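# Eight arms lift hand barrow onto bearers, keeping rollers aboard

## Task

Raise the hand barrow and set it down resting on the two bearers, with both rollers still lying on it; neither roller may fall off at any point.

## Robot and tools

ROBOTS. Eight identical i2rt Big YAM arms, arm1 to arm8, each with six joints, a five-finger right hand and a wrist camera (arm1_cam_wrist ... arm8_cam_wrist). cam_high is fixed in the room. Feet: arm1 to arm4 sit at y about +0.65 facing -y, at x = +1.149, +0.376, -0.385, -1.151; arm5 to arm8 sit at y about -0.65 facing +y, at x = -1.146, -0.377, +0.385, +1.137. Foot heights are 0.725 to 0.809 m; the tables under the arms are at z = 0.720. A hand reaches at most about 1.07 m from the joint1 axis.

FRAME. Every pose is in one shared scene frame, in metres, origin on the floor, +z up. The printed hand position may be off, more so at long reach.

HAND AXES. The hand point lies 0.045 m in front of the palm and moves with it. Its +z runs along straight fingers, +y points out of the palm, +x goes across the palm away from the thumb. With joints 1, 5, 6 at zero and the hand level and forward, the palm faces down with the thumb on the left. With joint6 near -1.3 the wrist camera is on top and its image upright. A bracket on the little-finger side sticks out and can collide. With the thumb turned in front of the palm the hand can enclose things 0.035 to 0.065 m thick, or a handle down to about 0.025 m.

move. Arguments: arm1 ... arm8 (one object per arm) and cameras (list of names, or ["all"], or []). An arm you omit gets nothing new but may still be driving toward older targets. Inside one arm's object:
- joints: absolute targets by name. joint1_rad to joint6_rad in radians; ranges: joint1 -2.879 to 2.879 (turn about foot, + counter-clockwise from above), joint2 0 to 3.141 (shoulder, 0 = upper arm back, + lifts it up and forward), joint3 0 to 3.019 (elbow, 0 folded, + opens), joint4 -1.692 to 1.57 (+ tips fingers up), joint5 -1.57 to 1.57 (+ swings hand to the arm's right), joint6 -2.094 to 2.094 (roll, + clockwise seen from behind). Finger keys hand_little, hand_ring, hand_middle, hand_index, hand_thumb_bend: -1 to 1, +1 straight, -1 curled. hand_thumb_turn: +1 beside the palm, -1 in front of it. hand_force_limit -1 to 1 (closing stop force, about 0 to 10 N, thumb motors 15 N). hand_speed -0.96 to 1 (near zero at -1, full from +0.48). Scenes start at force 0 and speed -0.8.
- target: seven numbers [x, y, z, qw, qx, qy, qz], an absolute hand-point pose in the scene frame, metres; the hand travels a straight line from its current hand_target toward it. With target, joints may only hold hand keys.
- speed: top path speed, 0.002 to 0.5 m/s (default 0.25), turning at up to double that in rad/s; only valid with target.
- min_time_s: 0.1 to 8 s, lower bound on this arm's joint motion durations.
All motions begin together; all hand paths of one call end together, paced by the slowest. Paths take 0.5 to 10 s; no action exceeds 15 s. Each step the commanded pose is clipped to 100 mm and 20 degrees from the measured one. Hands lag, drift, can overspeed near full stretch, and often stop a centimetre or more off. Nothing avoids obstacles or other arms. A move with no arm parts just reports everything and images.

GRIPPING. A motor moves only when its target changes by 0.002 or more; it stops at the target or when closing load hits hand_force_limit, then locks. To squeeze harder raise the limit and send a more-closed target; to loosen send a more-open one. Use hand_speed -0.94 or slower for a soft grip.

RESULTS. The "move" line gives each moved arm as done or its worst status. Status words: done, off_target (resting away, maybe still pushing), time_out (joint keeps a nearby target and on_its_own lists it), not_followed (a safety check withheld it; "joint command not followed" or "pose unreachable"), limit_stop_at_motor_heat. Lines: hand (measured pose), hand_target, joint_positions (hand keys on the command scale), Joint velocities ("within noise" when still), joint torques (joints 3 and 4 wrap at ±28 N m), hand_stopped_by (six words in order little, ring, middle, index, thumb_bend, thumb_turn: moving, target, force, stalled, fault), <motor>_load_n (N at fingertip, + pushing open; a lost grip shows as near 0). Arms under "as last shown" were not commanded. "pictures" gives image order; images may trail the state slightly. MOTOR HOT appears at 85 °C; at 100 °C an OVER-TEMPERATURE FAULT drops the arm for 30 to 60 s. A refused call cancels the later move, wait and finished_scene calls in that reply; an invalid one (unknown key) does not.

wait: seconds 0 to 10, optional cameras; commands nothing. zoom_image: camera plus region [x0, y0, x1, y1] in pixels of its latest 896x504 image, each side at most 504. show_instructions: shows the reference pages. finished_scene: scene = this scene's number; irreversible, and the result must hold without the robots.

AVOID. Hard contact between two arms (a gripper closing on another robot's fingers counts) fails the scene. Do not knock objects out of the work area or to the floor, drop or slam parts, release moving parts, strike fixed or heavy things, or overload fingers. Long pushing, stretched holds or unreachable poses overheat motors. Loose objects can get brief random shoves.

Each tool is called after "Request:" as a command line: name --argument value for each argument, lists and objects as JSON in quotes; but a table of rows of numbers goes row by row, as --pt "numbers of a row", without its own name.

Reference images:

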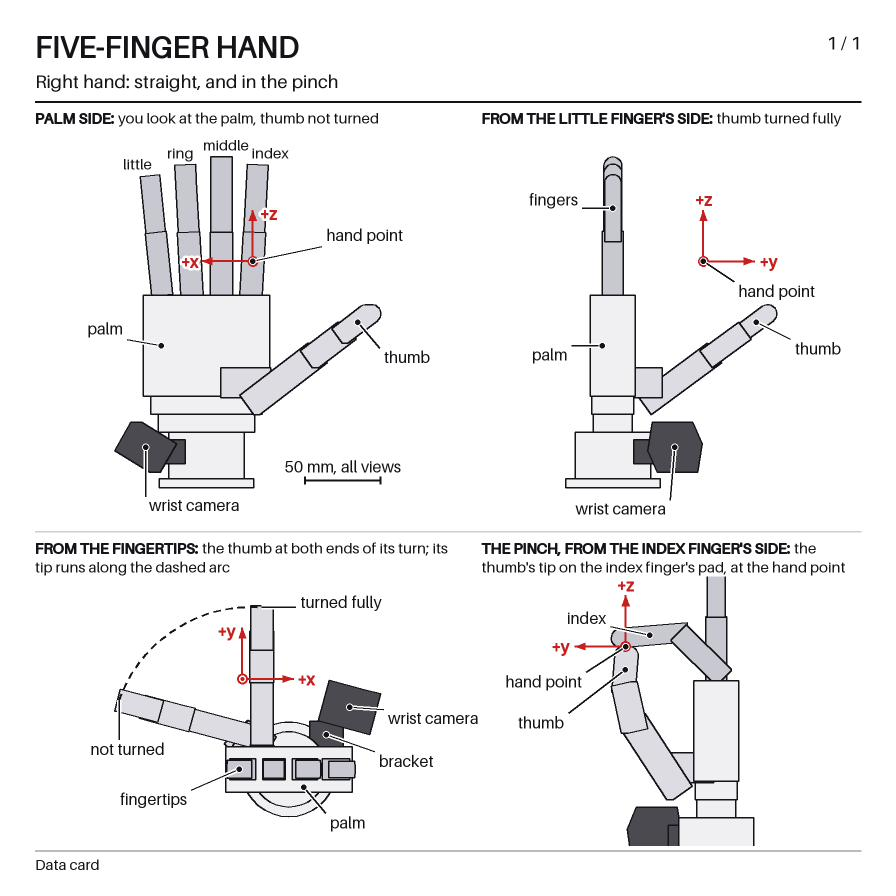

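## Session

Request:
move --cameras '["cam_high","arm2_cam_wrist","arm3_cam_wrist","arm6_cam_wrist","arm7_cam_wrist"]'

Request:
zoom_image --camera "cam_high" --region '[280, 130, 460, 270]'

Request:
zoom_image --camera "cam_high" --region '[440, 230, 620, 390]'

Scene clock: 0.00 s.
Joint torques (N m): no reading
Motor temperatures (°C): arm1=[24 26 27 23 27 22] | arm2=[28 24 26 22 24 24] | arm3=[23 24 29 24 25 25] | arm4=[26 27 29 27 23 25] | arm5=[25 28 27 26 26 25] | arm6=[24 26 28 23 25 26] | arm7=[26 25 29 24 25 26] | arm8=[27 30 34 26 24 26]
Heat: arm1: hottest joint3_rad 27 °C; arm2: hottest joint1_rad 28 °C; arm3: hottest joint3_rad 29 °C; arm4: hottest joint3_rad 29 °C; arm5: hottest joint2_rad 28 °C; arm6: hottest joint3_rad 28 °C; arm7: hottest joint3_rad 29 °C; arm8: hottest joint3_rad 34 °C.
Joint velocities: within noise
arm1.joint_positions: joint1_rad=-0.457 joint2_rad=+0.638 joint3_rad=+1.422 joint4_rad=-1.461 joint5_rad=+0.185 joint6_rad=-0.974 hand_little=+1.000 hand_ring=+1.000 hand_middle=+1.000 hand_index=+1.000 hand_thumb_turn=+1.000 hand_thumb_bend=+1.000 hand_force_limit=+0.000 hand_speed=-0.800
arm1.joint_status: not commanded
arm1.hand_stopped_by: target,target,target,target,target,target
arm1.little_load_n: 0.0
arm1.ring_load_n: 0.0
arm1.middle_load_n: 0.0
arm1.index_load_n: 0.0
arm1.thumb_bend_load_n: 0.0
arm1.thumb_turn_load_n: 0.0
arm1.hand: x=+1.0053 y=+0.5116 z=+1.2198 quat_wxyz=(+0.349, +0.190, -0.877, +0.270) (m; scene frame)
arm1.hand_target: x=+1.0053 y=+0.5115 z=+1.2305 quat_wxyz=(+0.357, +0.187, -0.871, +0.280) (m; scene frame)
arm1.hand_status: not commanded
arm2.joint_positions: joint1_rad=+0.353 joint2_rad=+0.606 joint3_rad=+1.373 joint4_rad=-1.241 joint5_rad=-0.018 joint6_rad=-0.981 hand_little=+1.000 hand_ring=+1.000 hand_middle=+1.000 hand_index=+1.000 hand_thumb_turn=+1.000 hand_thumb_bend=+1.000 hand_force_limit=+0.000 hand_speed=-0.800
arm2.joint_status: not commanded
arm2.hand_stopped_by: target,target,target,target,target,target
arm2.little_load_n: 0.0
arm2.ring_load_n: 0.0
arm2.middle_load_n: 0.0
arm2.index_load_n: 0.0
arm2.thumb_bend_load_n: 0.0
arm2.thumb_turn_load_n: 0.0
arm2.hand: x=+0.4214 y=+0.4339 z=+1.2909 quat_wxyz=(+0.169, +0.517, -0.675, +0.499) (m; scene frame)
arm2.hand_target: x=+0.4209 y=+0.4355 z=+1.3006 quat_wxyz=(+0.172, +0.514, -0.670, +0.507) (m; scene frame)
arm2.hand_status: not commanded
arm3.joint_positions: joint1_rad=-0.134 joint2_rad=+0.614 joint3_rad=+1.447 joint4_rad=-1.218 joint5_rad=+0.291 joint6_rad=-0.987 hand_little=+1.000 hand_ring=+1.000 hand_middle=+1.000 hand_index=+1.000 hand_thumb_turn=+1.000 hand_thumb_bend=+1.000 hand_force_limit=+0.000 hand_speed=-0.800
arm3.joint_status: not commanded
arm3.hand_stopped_by: target,target,target,target,target,target
arm3.little_load_n: 0.0
arm3.ring_load_n: 0.0
arm3.middle_load_n: 0.0
arm3.index_load_n: 0.0
arm3.thumb_bend_load_n: 0.0
arm3.thumb_turn_load_n: 0.0
arm3.hand: x=-0.5171 y=+0.4558 z=+1.2831 quat_wxyz=(+0.402, +0.244, -0.789, +0.395) (m; scene frame)
arm3.hand_target: x=-0.5168 y=+0.4581 z=+1.2930 quat_wxyz=(+0.406, +0.241, -0.784, +0.404) (m; scene frame)
arm3.hand_status: not commanded
arm4.joint_positions: joint1_rad=+0.357 joint2_rad=+0.626 joint3_rad=+1.376 joint4_rad=-1.194 joint5_rad=-0.228 joint6_rad=-1.111 hand_little=+1.000 hand_ring=+1.000 hand_middle=+1.000 hand_index=+1.000 hand_thumb_turn=+1.000 hand_thumb_bend=+1.000 hand_force_limit=+0.000 hand_speed=-0.800
arm4.joint_status: not commanded
arm4.hand_stopped_by: target,target,target,target,target,target
arm4.little_load_n: 0.0
arm4.ring_load_n: 0.0
arm4.middle_load_n: 0.0
arm4.index_load_n: 0.0
arm4.thumb_bend_load_n: 0.0
arm4.thumb_turn_load_n: 0.0
arm4.hand: x=-1.0669 y=+0.4032 z=+1.2683 quat_wxyz=(+0.117, +0.595, -0.596, +0.526) (m; scene frame)
arm4.hand_target: x=-1.0673 y=+0.4044 z=+1.2789 quat_wxyz=(+0.122, +0.592, -0.590, +0.535) (m; scene frame)
arm4.hand_status: not commanded
arm5.joint_positions: joint1_rad=-0.077 joint2_rad=+0.590 joint3_rad=+1.346 joint4_rad=-1.484 joint5_rad=+0.101 joint6_rad=-1.232 hand_little=+1.000 hand_ring=+1.000 hand_middle=+1.000 hand_index=+1.000 hand_thumb_turn=+1.000 hand_thumb_bend=+1.000 hand_force_limit=+0.000 hand_speed=-0.800
arm5.joint_status: not commanded
arm5.hand_stopped_by: target,target,target,target,target,target
arm5.little_load_n: 0.0
arm5.ring_load_n: 0.0
arm5.middle_load_n: 0.0
arm5.index_load_n: 0.0
arm5.thumb_bend_load_n: 0.0
arm5.thumb_turn_load_n: 0.0
arm5.hand: x=-1.0664 y=-0.4681 z=+1.2137 quat_wxyz=(-0.302, +0.769, +0.491, +0.275) (m; scene frame)
arm5.hand_target: x=-1.0663 y=-0.4678 z=+1.2239 quat_wxyz=(-0.312, +0.765, +0.487, +0.282) (m; scene frame)
arm5.hand_status: not commanded
arm6.joint_positions: joint1_rad=-0.112 joint2_rad=+0.591 joint3_rad=+1.434 joint4_rad=-1.209 joint5_rad=-0.270 joint6_rad=-1.308 hand_little=+1.000 hand_ring=+1.000 hand_middle=+1.000 hand_index=+1.000 hand_thumb_turn=+1.000 hand_thumb_bend=+1.000 hand_force_limit=+0.000 hand_speed=-0.800
arm6.joint_status: not commanded
arm6.hand_stopped_by: target,target,target,target,target,target
arm6.little_load_n: 0.0
arm6.ring_load_n: 0.0
arm6.middle_load_n: 0.0
arm6.index_load_n: 0.0
arm6.thumb_bend_load_n: 0.0
arm6.thumb_turn_load_n: 0.0
arm6.hand: x=-0.3543 y=-0.4186 z=+1.3555 quat_wxyz=(-0.504, +0.626, +0.522, +0.285) (m; scene frame)
arm6.hand_target: x=-0.3545 y=-0.4208 z=+1.3653 quat_wxyz=(-0.511, +0.620, +0.519, +0.292) (m; scene frame)
arm6.hand_status: not commanded
arm7.joint_positions: joint1_rad=+0.010 joint2_rad=+0.644 joint3_rad=+1.408 joint4_rad=-1.503 joint5_rad=+0.296 joint6_rad=-1.135 hand_little=+1.000 hand_ring=+1.000 hand_middle=+1.000 hand_index=+1.000 hand_thumb_turn=+1.000 hand_thumb_bend=+1.000 hand_force_limit=+0.000 hand_speed=-0.800
arm7.joint_status: not commanded
arm7.hand_stopped_by: target,target,target,target,target,target
arm7.little_load_n: 0.0
arm7.ring_load_n: 0.0
arm7.middle_load_n: 0.0
arm7.index_load_n: 0.0
arm7.thumb_bend_load_n: 0.0
arm7.thumb_turn_load_n: 0.0
arm7.hand: x=+0.4747 y=-0.4660 z=+1.2089 quat_wxyz=(-0.270, +0.786, +0.452, +0.323) (m; scene frame)
arm7.hand_target: x=+0.4747 y=-0.4666 z=+1.2185 quat_wxyz=(-0.280, +0.783, +0.448, +0.328) (m; scene frame)
arm7.hand_status: not commanded
arm8.joint_positions: joint1_rad=-0.248 joint2_rad=+0.592 joint3_rad=+1.359 joint4_rad=-1.163 joint5_rad=+0.055 joint6_rad=-1.125 hand_little=+1.000 hand_ring=+1.000 hand_middle=+1.000 hand_index=+1.000 hand_thumb_turn=+1.000 hand_thumb_bend=+1.000 hand_force_limit=+0.000 hand_speed=-0.800
arm8.joint_status: not commanded
arm8.hand_stopped_by: target,target,target,target,target,target
arm8.little_load_n: 0.0
arm8.ring_load_n: 0.0
arm8.middle_load_n: 0.0
arm8.index_load_n: 0.0
arm8.thumb_bend_load_n: 0.0
arm8.thumb_turn_load_n: 0.0
arm8.hand: x=+1.2486 y=-0.4287 z=+1.2378 quat_wxyz=(-0.407, +0.763, +0.330, +0.379) (m; scene frame)
arm8.hand_target: x=+1.2480 y=-0.4305 z=+1.2519 quat_wxyz=(-0.417, +0.755, +0.326, +0.387) (m; scene frame)
arm8.hand_status: not commanded
pictures: arm2_cam_wrist, arm3_cam_wrist, arm6_cam_wrist, arm7_cam_wrist, cam_high

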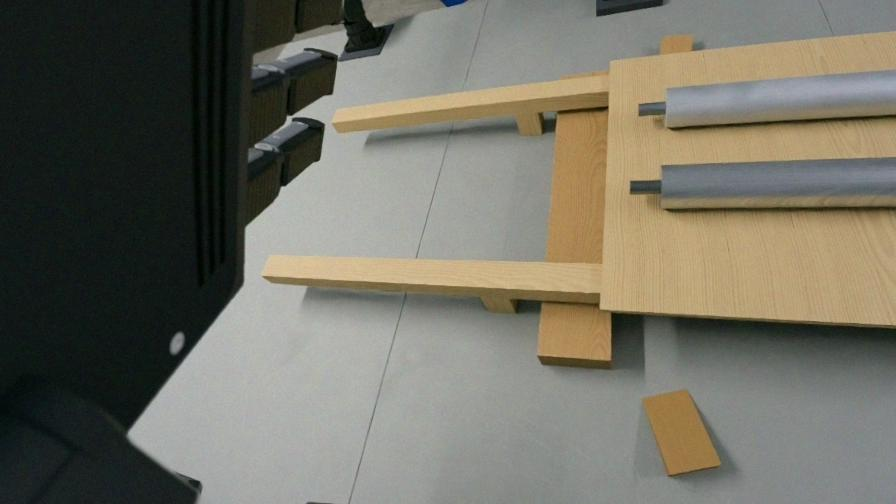

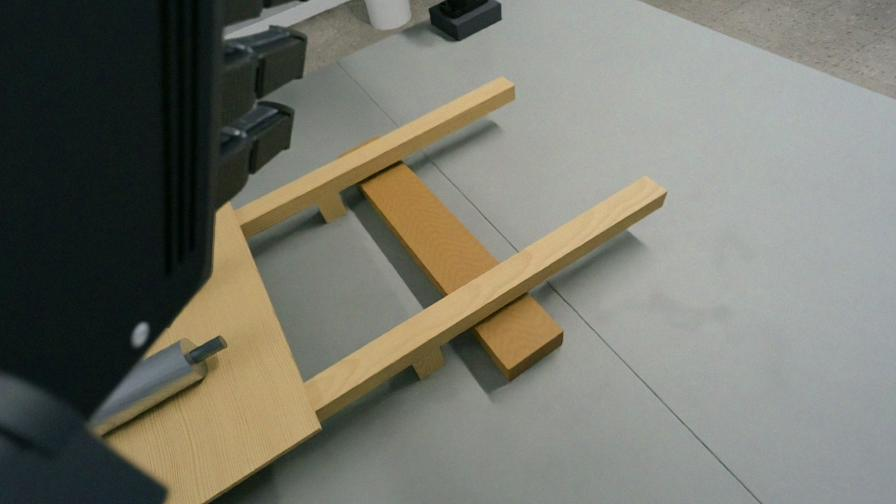

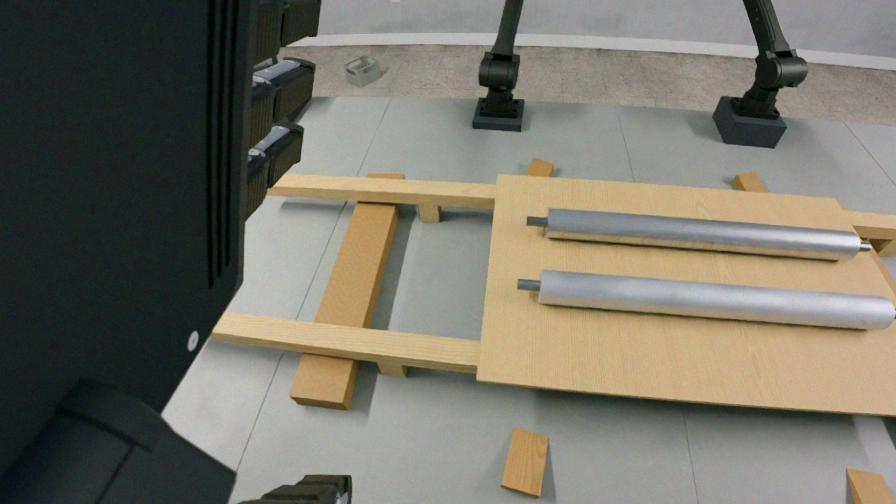

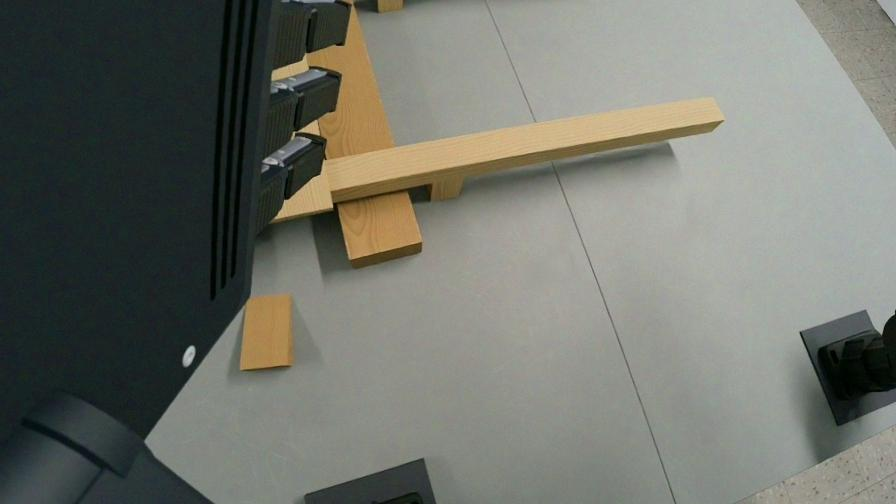

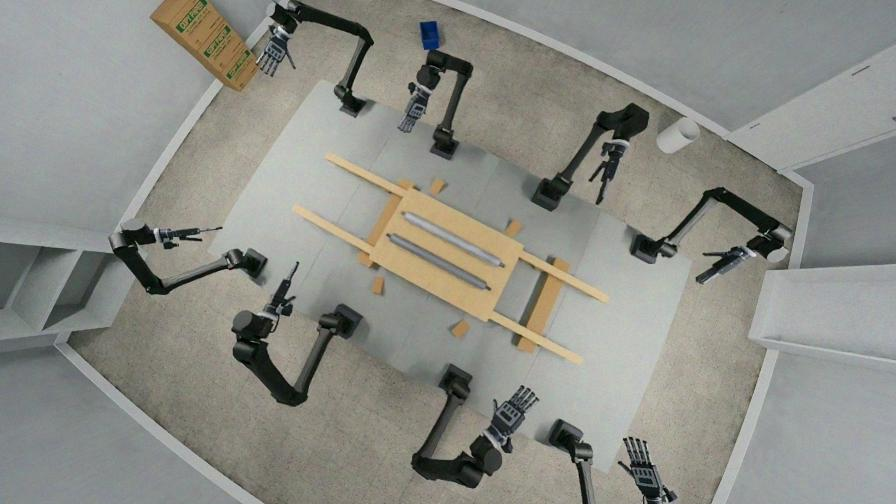

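Scaled by 2.800 from the camera's 896x504 image, which has a finer 1280x720 frame.

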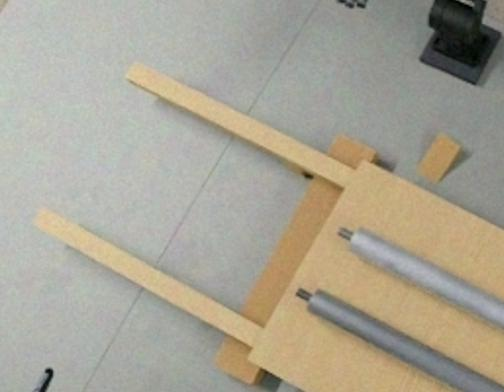

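Scaled by 2.800 from the camera's 896x504 image, which has a finer 1280x720 frame.

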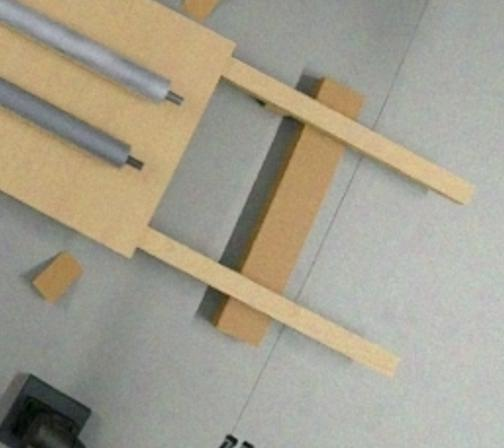

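Request:
move --arm1 '{"target":[0.955,0.19,0.945,0,0,1,0],"speed":0.4,"joints":{"hand_thumb_turn":-1,"hand_speed":-0.4,"hand_force_limit":-0.4}}' --arm4 '{"target":[-0.83,0.197,0.945,0,0,1,0],"speed":0.4,"joints":{"hand_thumb_turn":-1,"hand_speed":-0.4,"hand_force_limit":-0.4}}' --arm5 '{"target":[-0.89,-0.208,0.945,0,1,0,0],"speed":0.4,"joints":{"hand_thumb_turn":-1,"hand_speed":-0.4,"hand_force_limit":-0.4}}' --arm8 '{"target":[0.90,-0.219,0.945,0,1,0,0],"speed":0.4,"joints":{"hand_thumb_turn":-1,"hand_speed":-0.4,"hand_force_limit":-0.4}}' --arm2 '{"target":[0.22,0.235,0.96,0,0,0.9659,-0.2588],"speed":0.4}' --arm3 '{"target":[-0.10,0.235,0.96,0,0,0.9659,-0.2588],"speed":0.4}' --arm6 '{"target":[-0.22,-0.28,0.96,-0.2588,0.9659,0,0],"speed":0.4}' --arm7 '{"target":[0.13,-0.28,0.96,-0.2588,0.9659,0,0],"speed":0.4}' --cameras '["arm1_cam_wrist","arm4_cam_wrist","arm5_cam_wrist","arm8_cam_wrist","arm2_cam_wrist","arm6_cam_wrist","cam_high"]'

Scene clock: 65.27 s.
Joint torques (N m): arm1=[0.09 -17.44 12.01 -0.62 0 0.12] | arm2=[0.79 -10.58 14.13 1.43 -0.16 0.14] | arm3=[0.91 -10.29 9.58 0.85 0.23 0.13] | arm4=[0.32 -19.55 10.77 -0.17 -0.11 0.06] | arm5=[2.14 -17.49 10.1 -0.54 -0.07 0.08] | arm6=[0.85 -9.93 8.9 1.37 -0.32 0.04] | arm7=[2.14 -7.41 7.75 1.89 0.08 0.17] | arm8=[1.32 -16.91 12.67 -0.1 -0.13 0.2]
Motor temperatures (°C): arm1=[24 26 31 23 27 22] | arm2=[28 24 31 22 24 24] | arm3=[23 24 33 24 25 25] | arm4=[26 27 35 27 23 25] | arm5=[25 27 30 27 26 25] | arm6=[24 26 33 23 25 26] | arm7=[26 25 33 24 25 26] | arm8=[27 30 39 26 24 26]
Heat: arm1: hottest joint3_rad 31 °C; arm2: hottest joint3_rad 31 °C; arm3: hottest joint3_rad 33 °C; arm4: hottest joint3_rad 35 °C; arm5: hottest joint3_rad 30 °C; arm6: hottest joint3_rad 33 °C; arm7: hottest joint3_rad 33 °C; arm8: hottest joint3_rad 39 °C.
move: arm1 off_target; arm2 off_target; arm3 off_target; arm4 off_target; arm5 off_target; arm6 done; arm7 done; arm8 off_target
Joint velocities: within noise
arm1.joint_positions: joint1_rad=-0.390 joint2_rad=+1.855 joint3_rad=+1.756 joint4_rad=-1.529 joint5_rad=-0.003 joint6_rad=-0.418 hand_little=+1.000 hand_ring=+1.000 hand_middle=+1.000 hand_index=+1.000 hand_thumb_turn=-1.000 hand_thumb_bend=+1.000 hand_force_limit=-0.400 hand_speed=-0.400
arm1.joint_status: all done
arm1.hand_stopped_by: target,target,target,target,target,target
arm1.little_load_n: 0.0
arm1.ring_load_n: 0.0
arm1.middle_load_n: 0.0
arm1.index_load_n: 0.0
arm1.thumb_bend_load_n: 0.0
arm1.thumb_turn_load_n: 0.0
arm1.hand: x=+0.9653 y=+0.1989 z=+0.9229 quat_wxyz=(-0.009, +0.012, -1.000, -0.024) (m; scene frame)
arm1.hand_target: x=+0.9553 y=+0.1911 z=+0.9448 quat_wxyz=(+0.000, +0.000, -1.000, +0.000) (m; scene frame)
arm1.hand_status: off_target (0.026 m and 3.2 deg from the pose sent, 0.426 m and 57.5 deg at the start)
arm2.joint_positions: joint1_rad=-0.403 joint2_rad=+1.402 joint3_rad=+1.098 joint4_rad=-0.872 joint5_rad=-0.219 joint6_rad=-0.408 hand_little=+1.000 hand_ring=+1.000 hand_middle=+1.000 hand_index=+1.000 hand_thumb_turn=+1.000 hand_thumb_bend=+1.000 hand_force_limit=+0.000 hand_speed=-0.800
arm2.joint_status: not commanded
arm2.hand_stopped_by: target,target,target,target,target,target
arm2.little_load_n: 0.0
arm2.ring_load_n: 0.0
arm2.middle_load_n: 0.0
arm2.index_load_n: 0.0
arm2.thumb_bend_load_n: 0.0
arm2.thumb_turn_load_n: 0.0
arm2.hand: x=+0.2334 y=+0.2572 z=+0.9348 quat_wxyz=(-0.015, +0.003, -0.973, +0.229) (m; scene frame)
arm2.hand_target: x=+0.2207 y=+0.2365 z=+0.9605 quat_wxyz=(+0.000, +0.000, -0.966, +0.259) (m; scene frame)
arm2.hand_status: off_target (0.036 m and 4.0 deg from the pose sent, 0.435 m and 77.3 deg at the start)
arm3.joint_positions: joint1_rad=+0.648 joint2_rad=+1.447 joint3_rad=+1.331 joint4_rad=-1.044 joint5_rad=+0.298 joint6_rad=+0.526 hand_little=+1.000 hand_ring=+1.000 hand_middle=+1.000 hand_index=+1.000 hand_thumb_turn=+1.000 hand_thumb_bend=+1.000 hand_force_limit=+0.000 hand_speed=-0.800
arm3.joint_status: not commanded
arm3.hand_stopped_by: target,target,target,target,target,target
arm3.little_load_n: 0.0
arm3.ring_load_n: 0.0
arm3.middle_load_n: 0.0
arm3.index_load_n: 0.0
arm3.thumb_bend_load_n: -0.5
arm3.thumb_turn_load_n: 0.0
arm3.hand: x=-0.1090 y=+0.2410 z=+0.9516 quat_wxyz=(+0.010, +0.003, -0.969, +0.248) (m; scene frame)
arm3.hand_target: x=-0.1002 y=+0.2352 z=+0.9601 quat_wxyz=(+0.000, +0.000, -0.966, +0.259) (m; scene frame)
arm3.hand_status: off_target (0.014 m and 1.8 deg from the pose sent, 0.572 m and 60.3 deg at the start)
arm4.joint_positions: joint1_rad=+0.567 joint2_rad=+1.882 joint3_rad=+1.777 joint4_rad=-1.499 joint5_rad=+0.002 joint6_rad=+0.504 hand_little=+1.000 hand_ring=+1.000 hand_middle=+1.000 hand_index=+1.000 hand_thumb_turn=-1.000 hand_thumb_bend=+1.000 hand_force_limit=-0.400 hand_speed=-0.400
arm4.joint_status: all done
arm4.hand_stopped_by: target,target,target,target,target,target
arm4.little_load_n: 0.0
arm4.ring_load_n: 0.0
arm4.middle_load_n: 0.0
arm4.index_load_n: 0.0
arm4.thumb_bend_load_n: 0.0
arm4.thumb_turn_load_n: 0.0
arm4.hand: x=-0.8348 y=+0.2101 z=+0.9300 quat_wxyz=(+0.009, +0.010, -1.000, -0.014) (m; scene frame)
arm4.hand_target: x=-0.8304 y=+0.1977 z=+0.9451 quat_wxyz=(+0.000, +0.000, -1.000, +0.000) (m; scene frame)
arm4.hand_status: off_target (0.020 m and 2.2 deg from the pose sent, 0.451 m and 106.8 deg at the start)
arm5.joint_positions: joint1_rad=-0.539 joint2_rad=+1.871 joint3_rad=+1.747 joint4_rad=-1.493 joint5_rad=+0.012 joint6_rad=-0.522 hand_little=+1.000 hand_ring=+1.000 hand_middle=+1.000 hand_index=+1.000 hand_thumb_turn=-1.000 hand_thumb_bend=+1.000 hand_force_limit=-0.400 hand_speed=-0.400
arm5.joint_status: all done
arm5.hand_stopped_by: target,target,target,target,target,target
arm5.little_load_n: -0.5
arm5.ring_load_n: 0.0
arm5.middle_load_n: 0.0
arm5.index_load_n: 0.0
arm5.thumb_bend_load_n: 0.0
arm5.thumb_turn_load_n: 0.0
arm5.hand: x=-0.8977 y=-0.2196 z=+0.9231 quat_wxyz=(+0.024, +1.000, +0.008, -0.012) (m; scene frame)
arm5.hand_target: x=-0.8905 y=-0.2090 z=+0.9451 quat_wxyz=(+0.000, +1.000, +0.000, +0.000) (m; scene frame)
arm5.hand_status: off_target (0.026 m and 3.2 deg from the pose sent, 0.413 m and 79.4 deg at the start)
arm6.joint_positions: joint1_rad=-0.518 joint2_rad=+1.288 joint3_rad=+1.002 joint4_rad=-0.865 joint5_rad=-0.240 joint6_rad=-0.471 hand_little=+1.000 hand_ring=+1.000 hand_middle=+1.000 hand_index=+1.000 hand_thumb_turn=+1.000 hand_thumb_bend=+1.000 hand_force_limit=+0.000 hand_speed=-0.800
arm6.joint_status: not commanded
arm6.hand_stopped_by: target,target,target,target,target,target
arm6.little_load_n: 0.0
arm6.ring_load_n: 0.0
arm6.middle_load_n: 0.0
arm6.index_load_n: 0.0
arm6.thumb_bend_load_n: 0.0
arm6.thumb_turn_load_n: -0.5
arm6.hand: x=-0.2244 y=-0.2849 z=+0.9531 quat_wxyz=(-0.246, +0.969, +0.005, -0.006) (m; scene frame)
arm6.hand_target: x=-0.2201 y=-0.2802 z=+0.9599 quat_wxyz=(-0.259, +0.966, +0.000, +0.000) (m; scene frame)
arm6.hand_status: done (0.010 m and 1.8 deg from the pose sent, 0.440 m and 85.3 deg at the start)
arm7.joint_positions: joint1_rad=+0.566 joint2_rad=+1.288 joint3_rad=+1.225 joint4_rad=-1.069 joint5_rad=+0.289 joint6_rad=+0.524 hand_little=+1.000 hand_ring=+1.000 hand_middle=+1.000 hand_index=+1.000 hand_thumb_turn=+1.000 hand_thumb_bend=+1.000 hand_force_limit=+0.000 hand_speed=-0.800
arm7.joint_status: not commanded
arm7.hand_stopped_by: target,target,target,target,target,target
arm7.little_load_n: 0.0
arm7.ring_load_n: 0.0
arm7.middle_load_n: 0.0
arm7.index_load_n: 0.0
arm7.thumb_bend_load_n: 0.0
arm7.thumb_turn_load_n: -0.5
arm7.hand: x=+0.1356 y=-0.2821 z=+0.9618 quat_wxyz=(-0.257, +0.967, +0.003, +0.005) (m; scene frame)
arm7.hand_target: x=+0.1302 y=-0.2800 z=+0.9600 quat_wxyz=(-0.259, +0.966, +0.000, +0.000) (m; scene frame)
arm7.hand_status: done (0.006 m and 0.7 deg from the pose sent, 0.464 m and 67.9 deg at the start)
arm8.joint_positions: joint1_rad=+0.410 joint2_rad=+1.738 joint3_rad=+1.661 joint4_rad=-1.555 joint5_rad=-0.008 joint6_rad=+0.375 hand_little=+1.000 hand_ring=+1.000 hand_middle=+1.000 hand_index=+1.000 hand_thumb_turn=-1.000 hand_thumb_bend=+1.000 hand_force_limit=-0.400 hand_speed=-0.400
arm8.joint_status: all done
arm8.hand_stopped_by: target,target,target,target,target,target
arm8.little_load_n: 0.0
arm8.ring_load_n: 0.0
arm8.middle_load_n: 0.0
arm8.index_load_n: 0.0
arm8.thumb_bend_load_n: 0.0
arm8.thumb_turn_load_n: 0.0
arm8.hand: x=+0.9118 y=-0.2312 z=+0.9218 quat_wxyz=(+0.030, +0.999, +0.002, +0.013) (m; scene frame)
arm8.hand_target: x=+0.9006 y=-0.2202 z=+0.9451 quat_wxyz=(+0.000, +1.000, +0.000, -0.001) (m; scene frame)
arm8.hand_status: off_target (0.029 m and 3.8 deg from the pose sent, 0.501 m and 80.6 deg at the start)
pictures: arm1_cam_wrist, arm2_cam_wrist, arm4_cam_wrist, arm5_cam_wrist, arm6_cam_wrist, arm8_cam_wrist, cam_high

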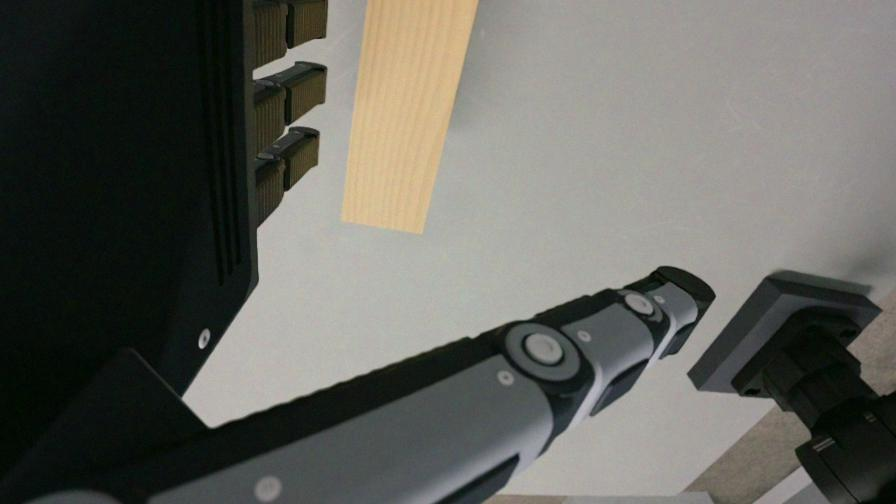

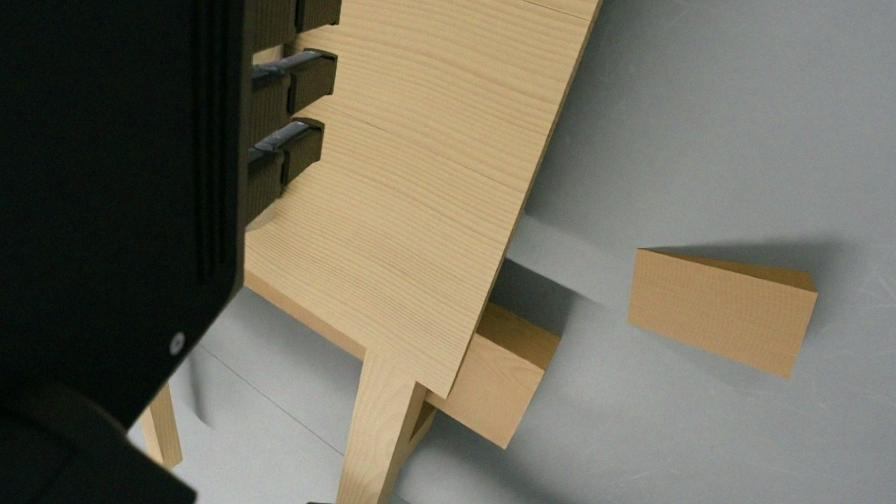

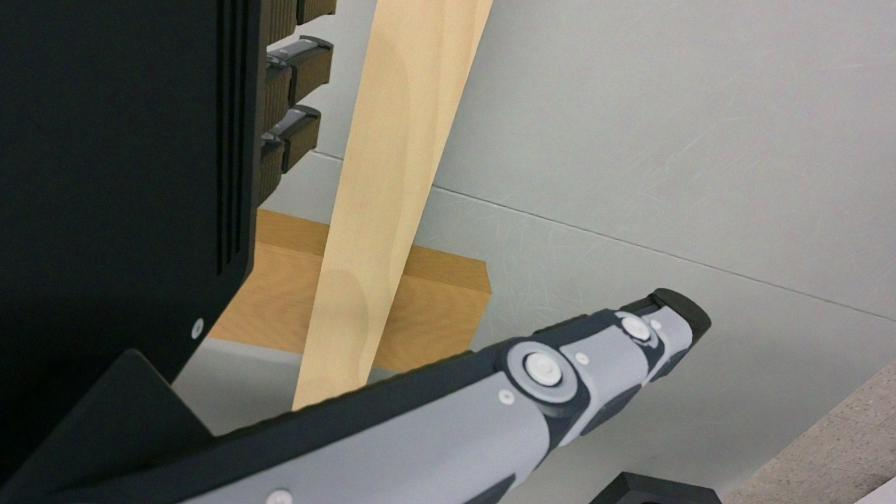

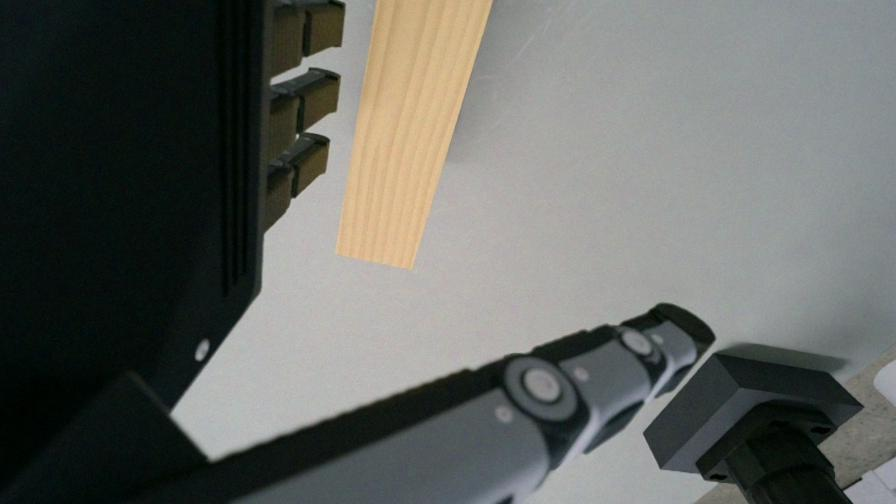

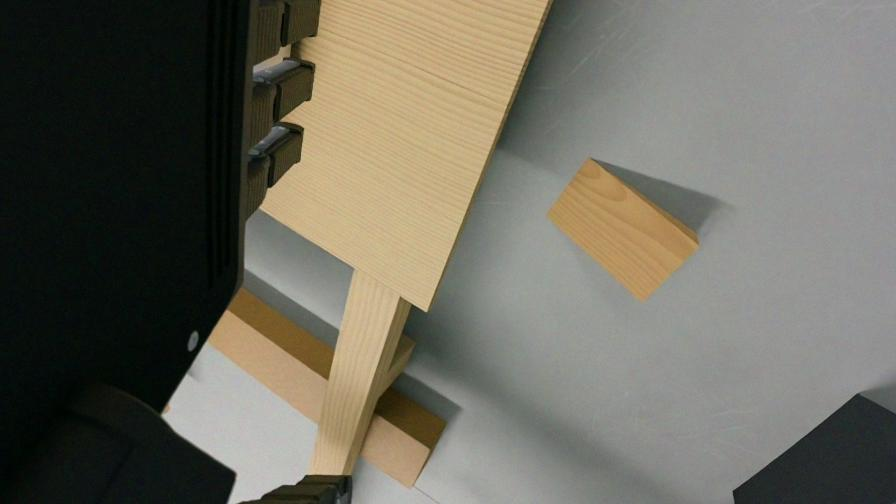

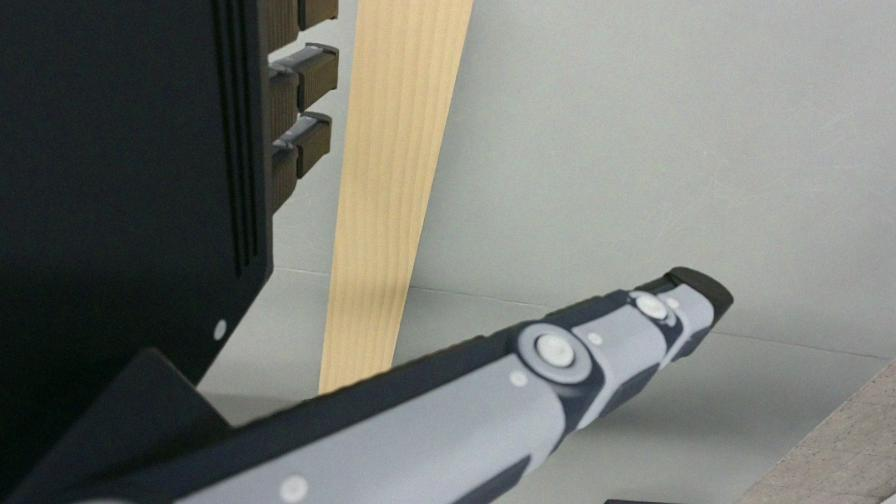

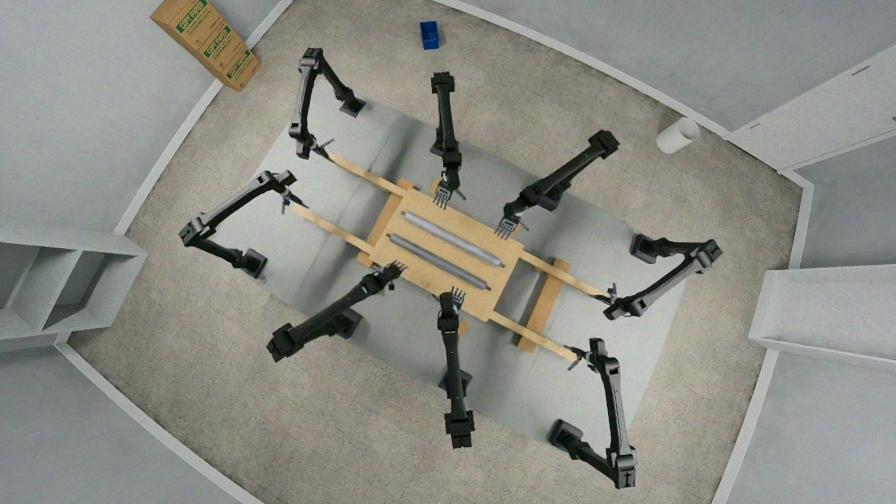

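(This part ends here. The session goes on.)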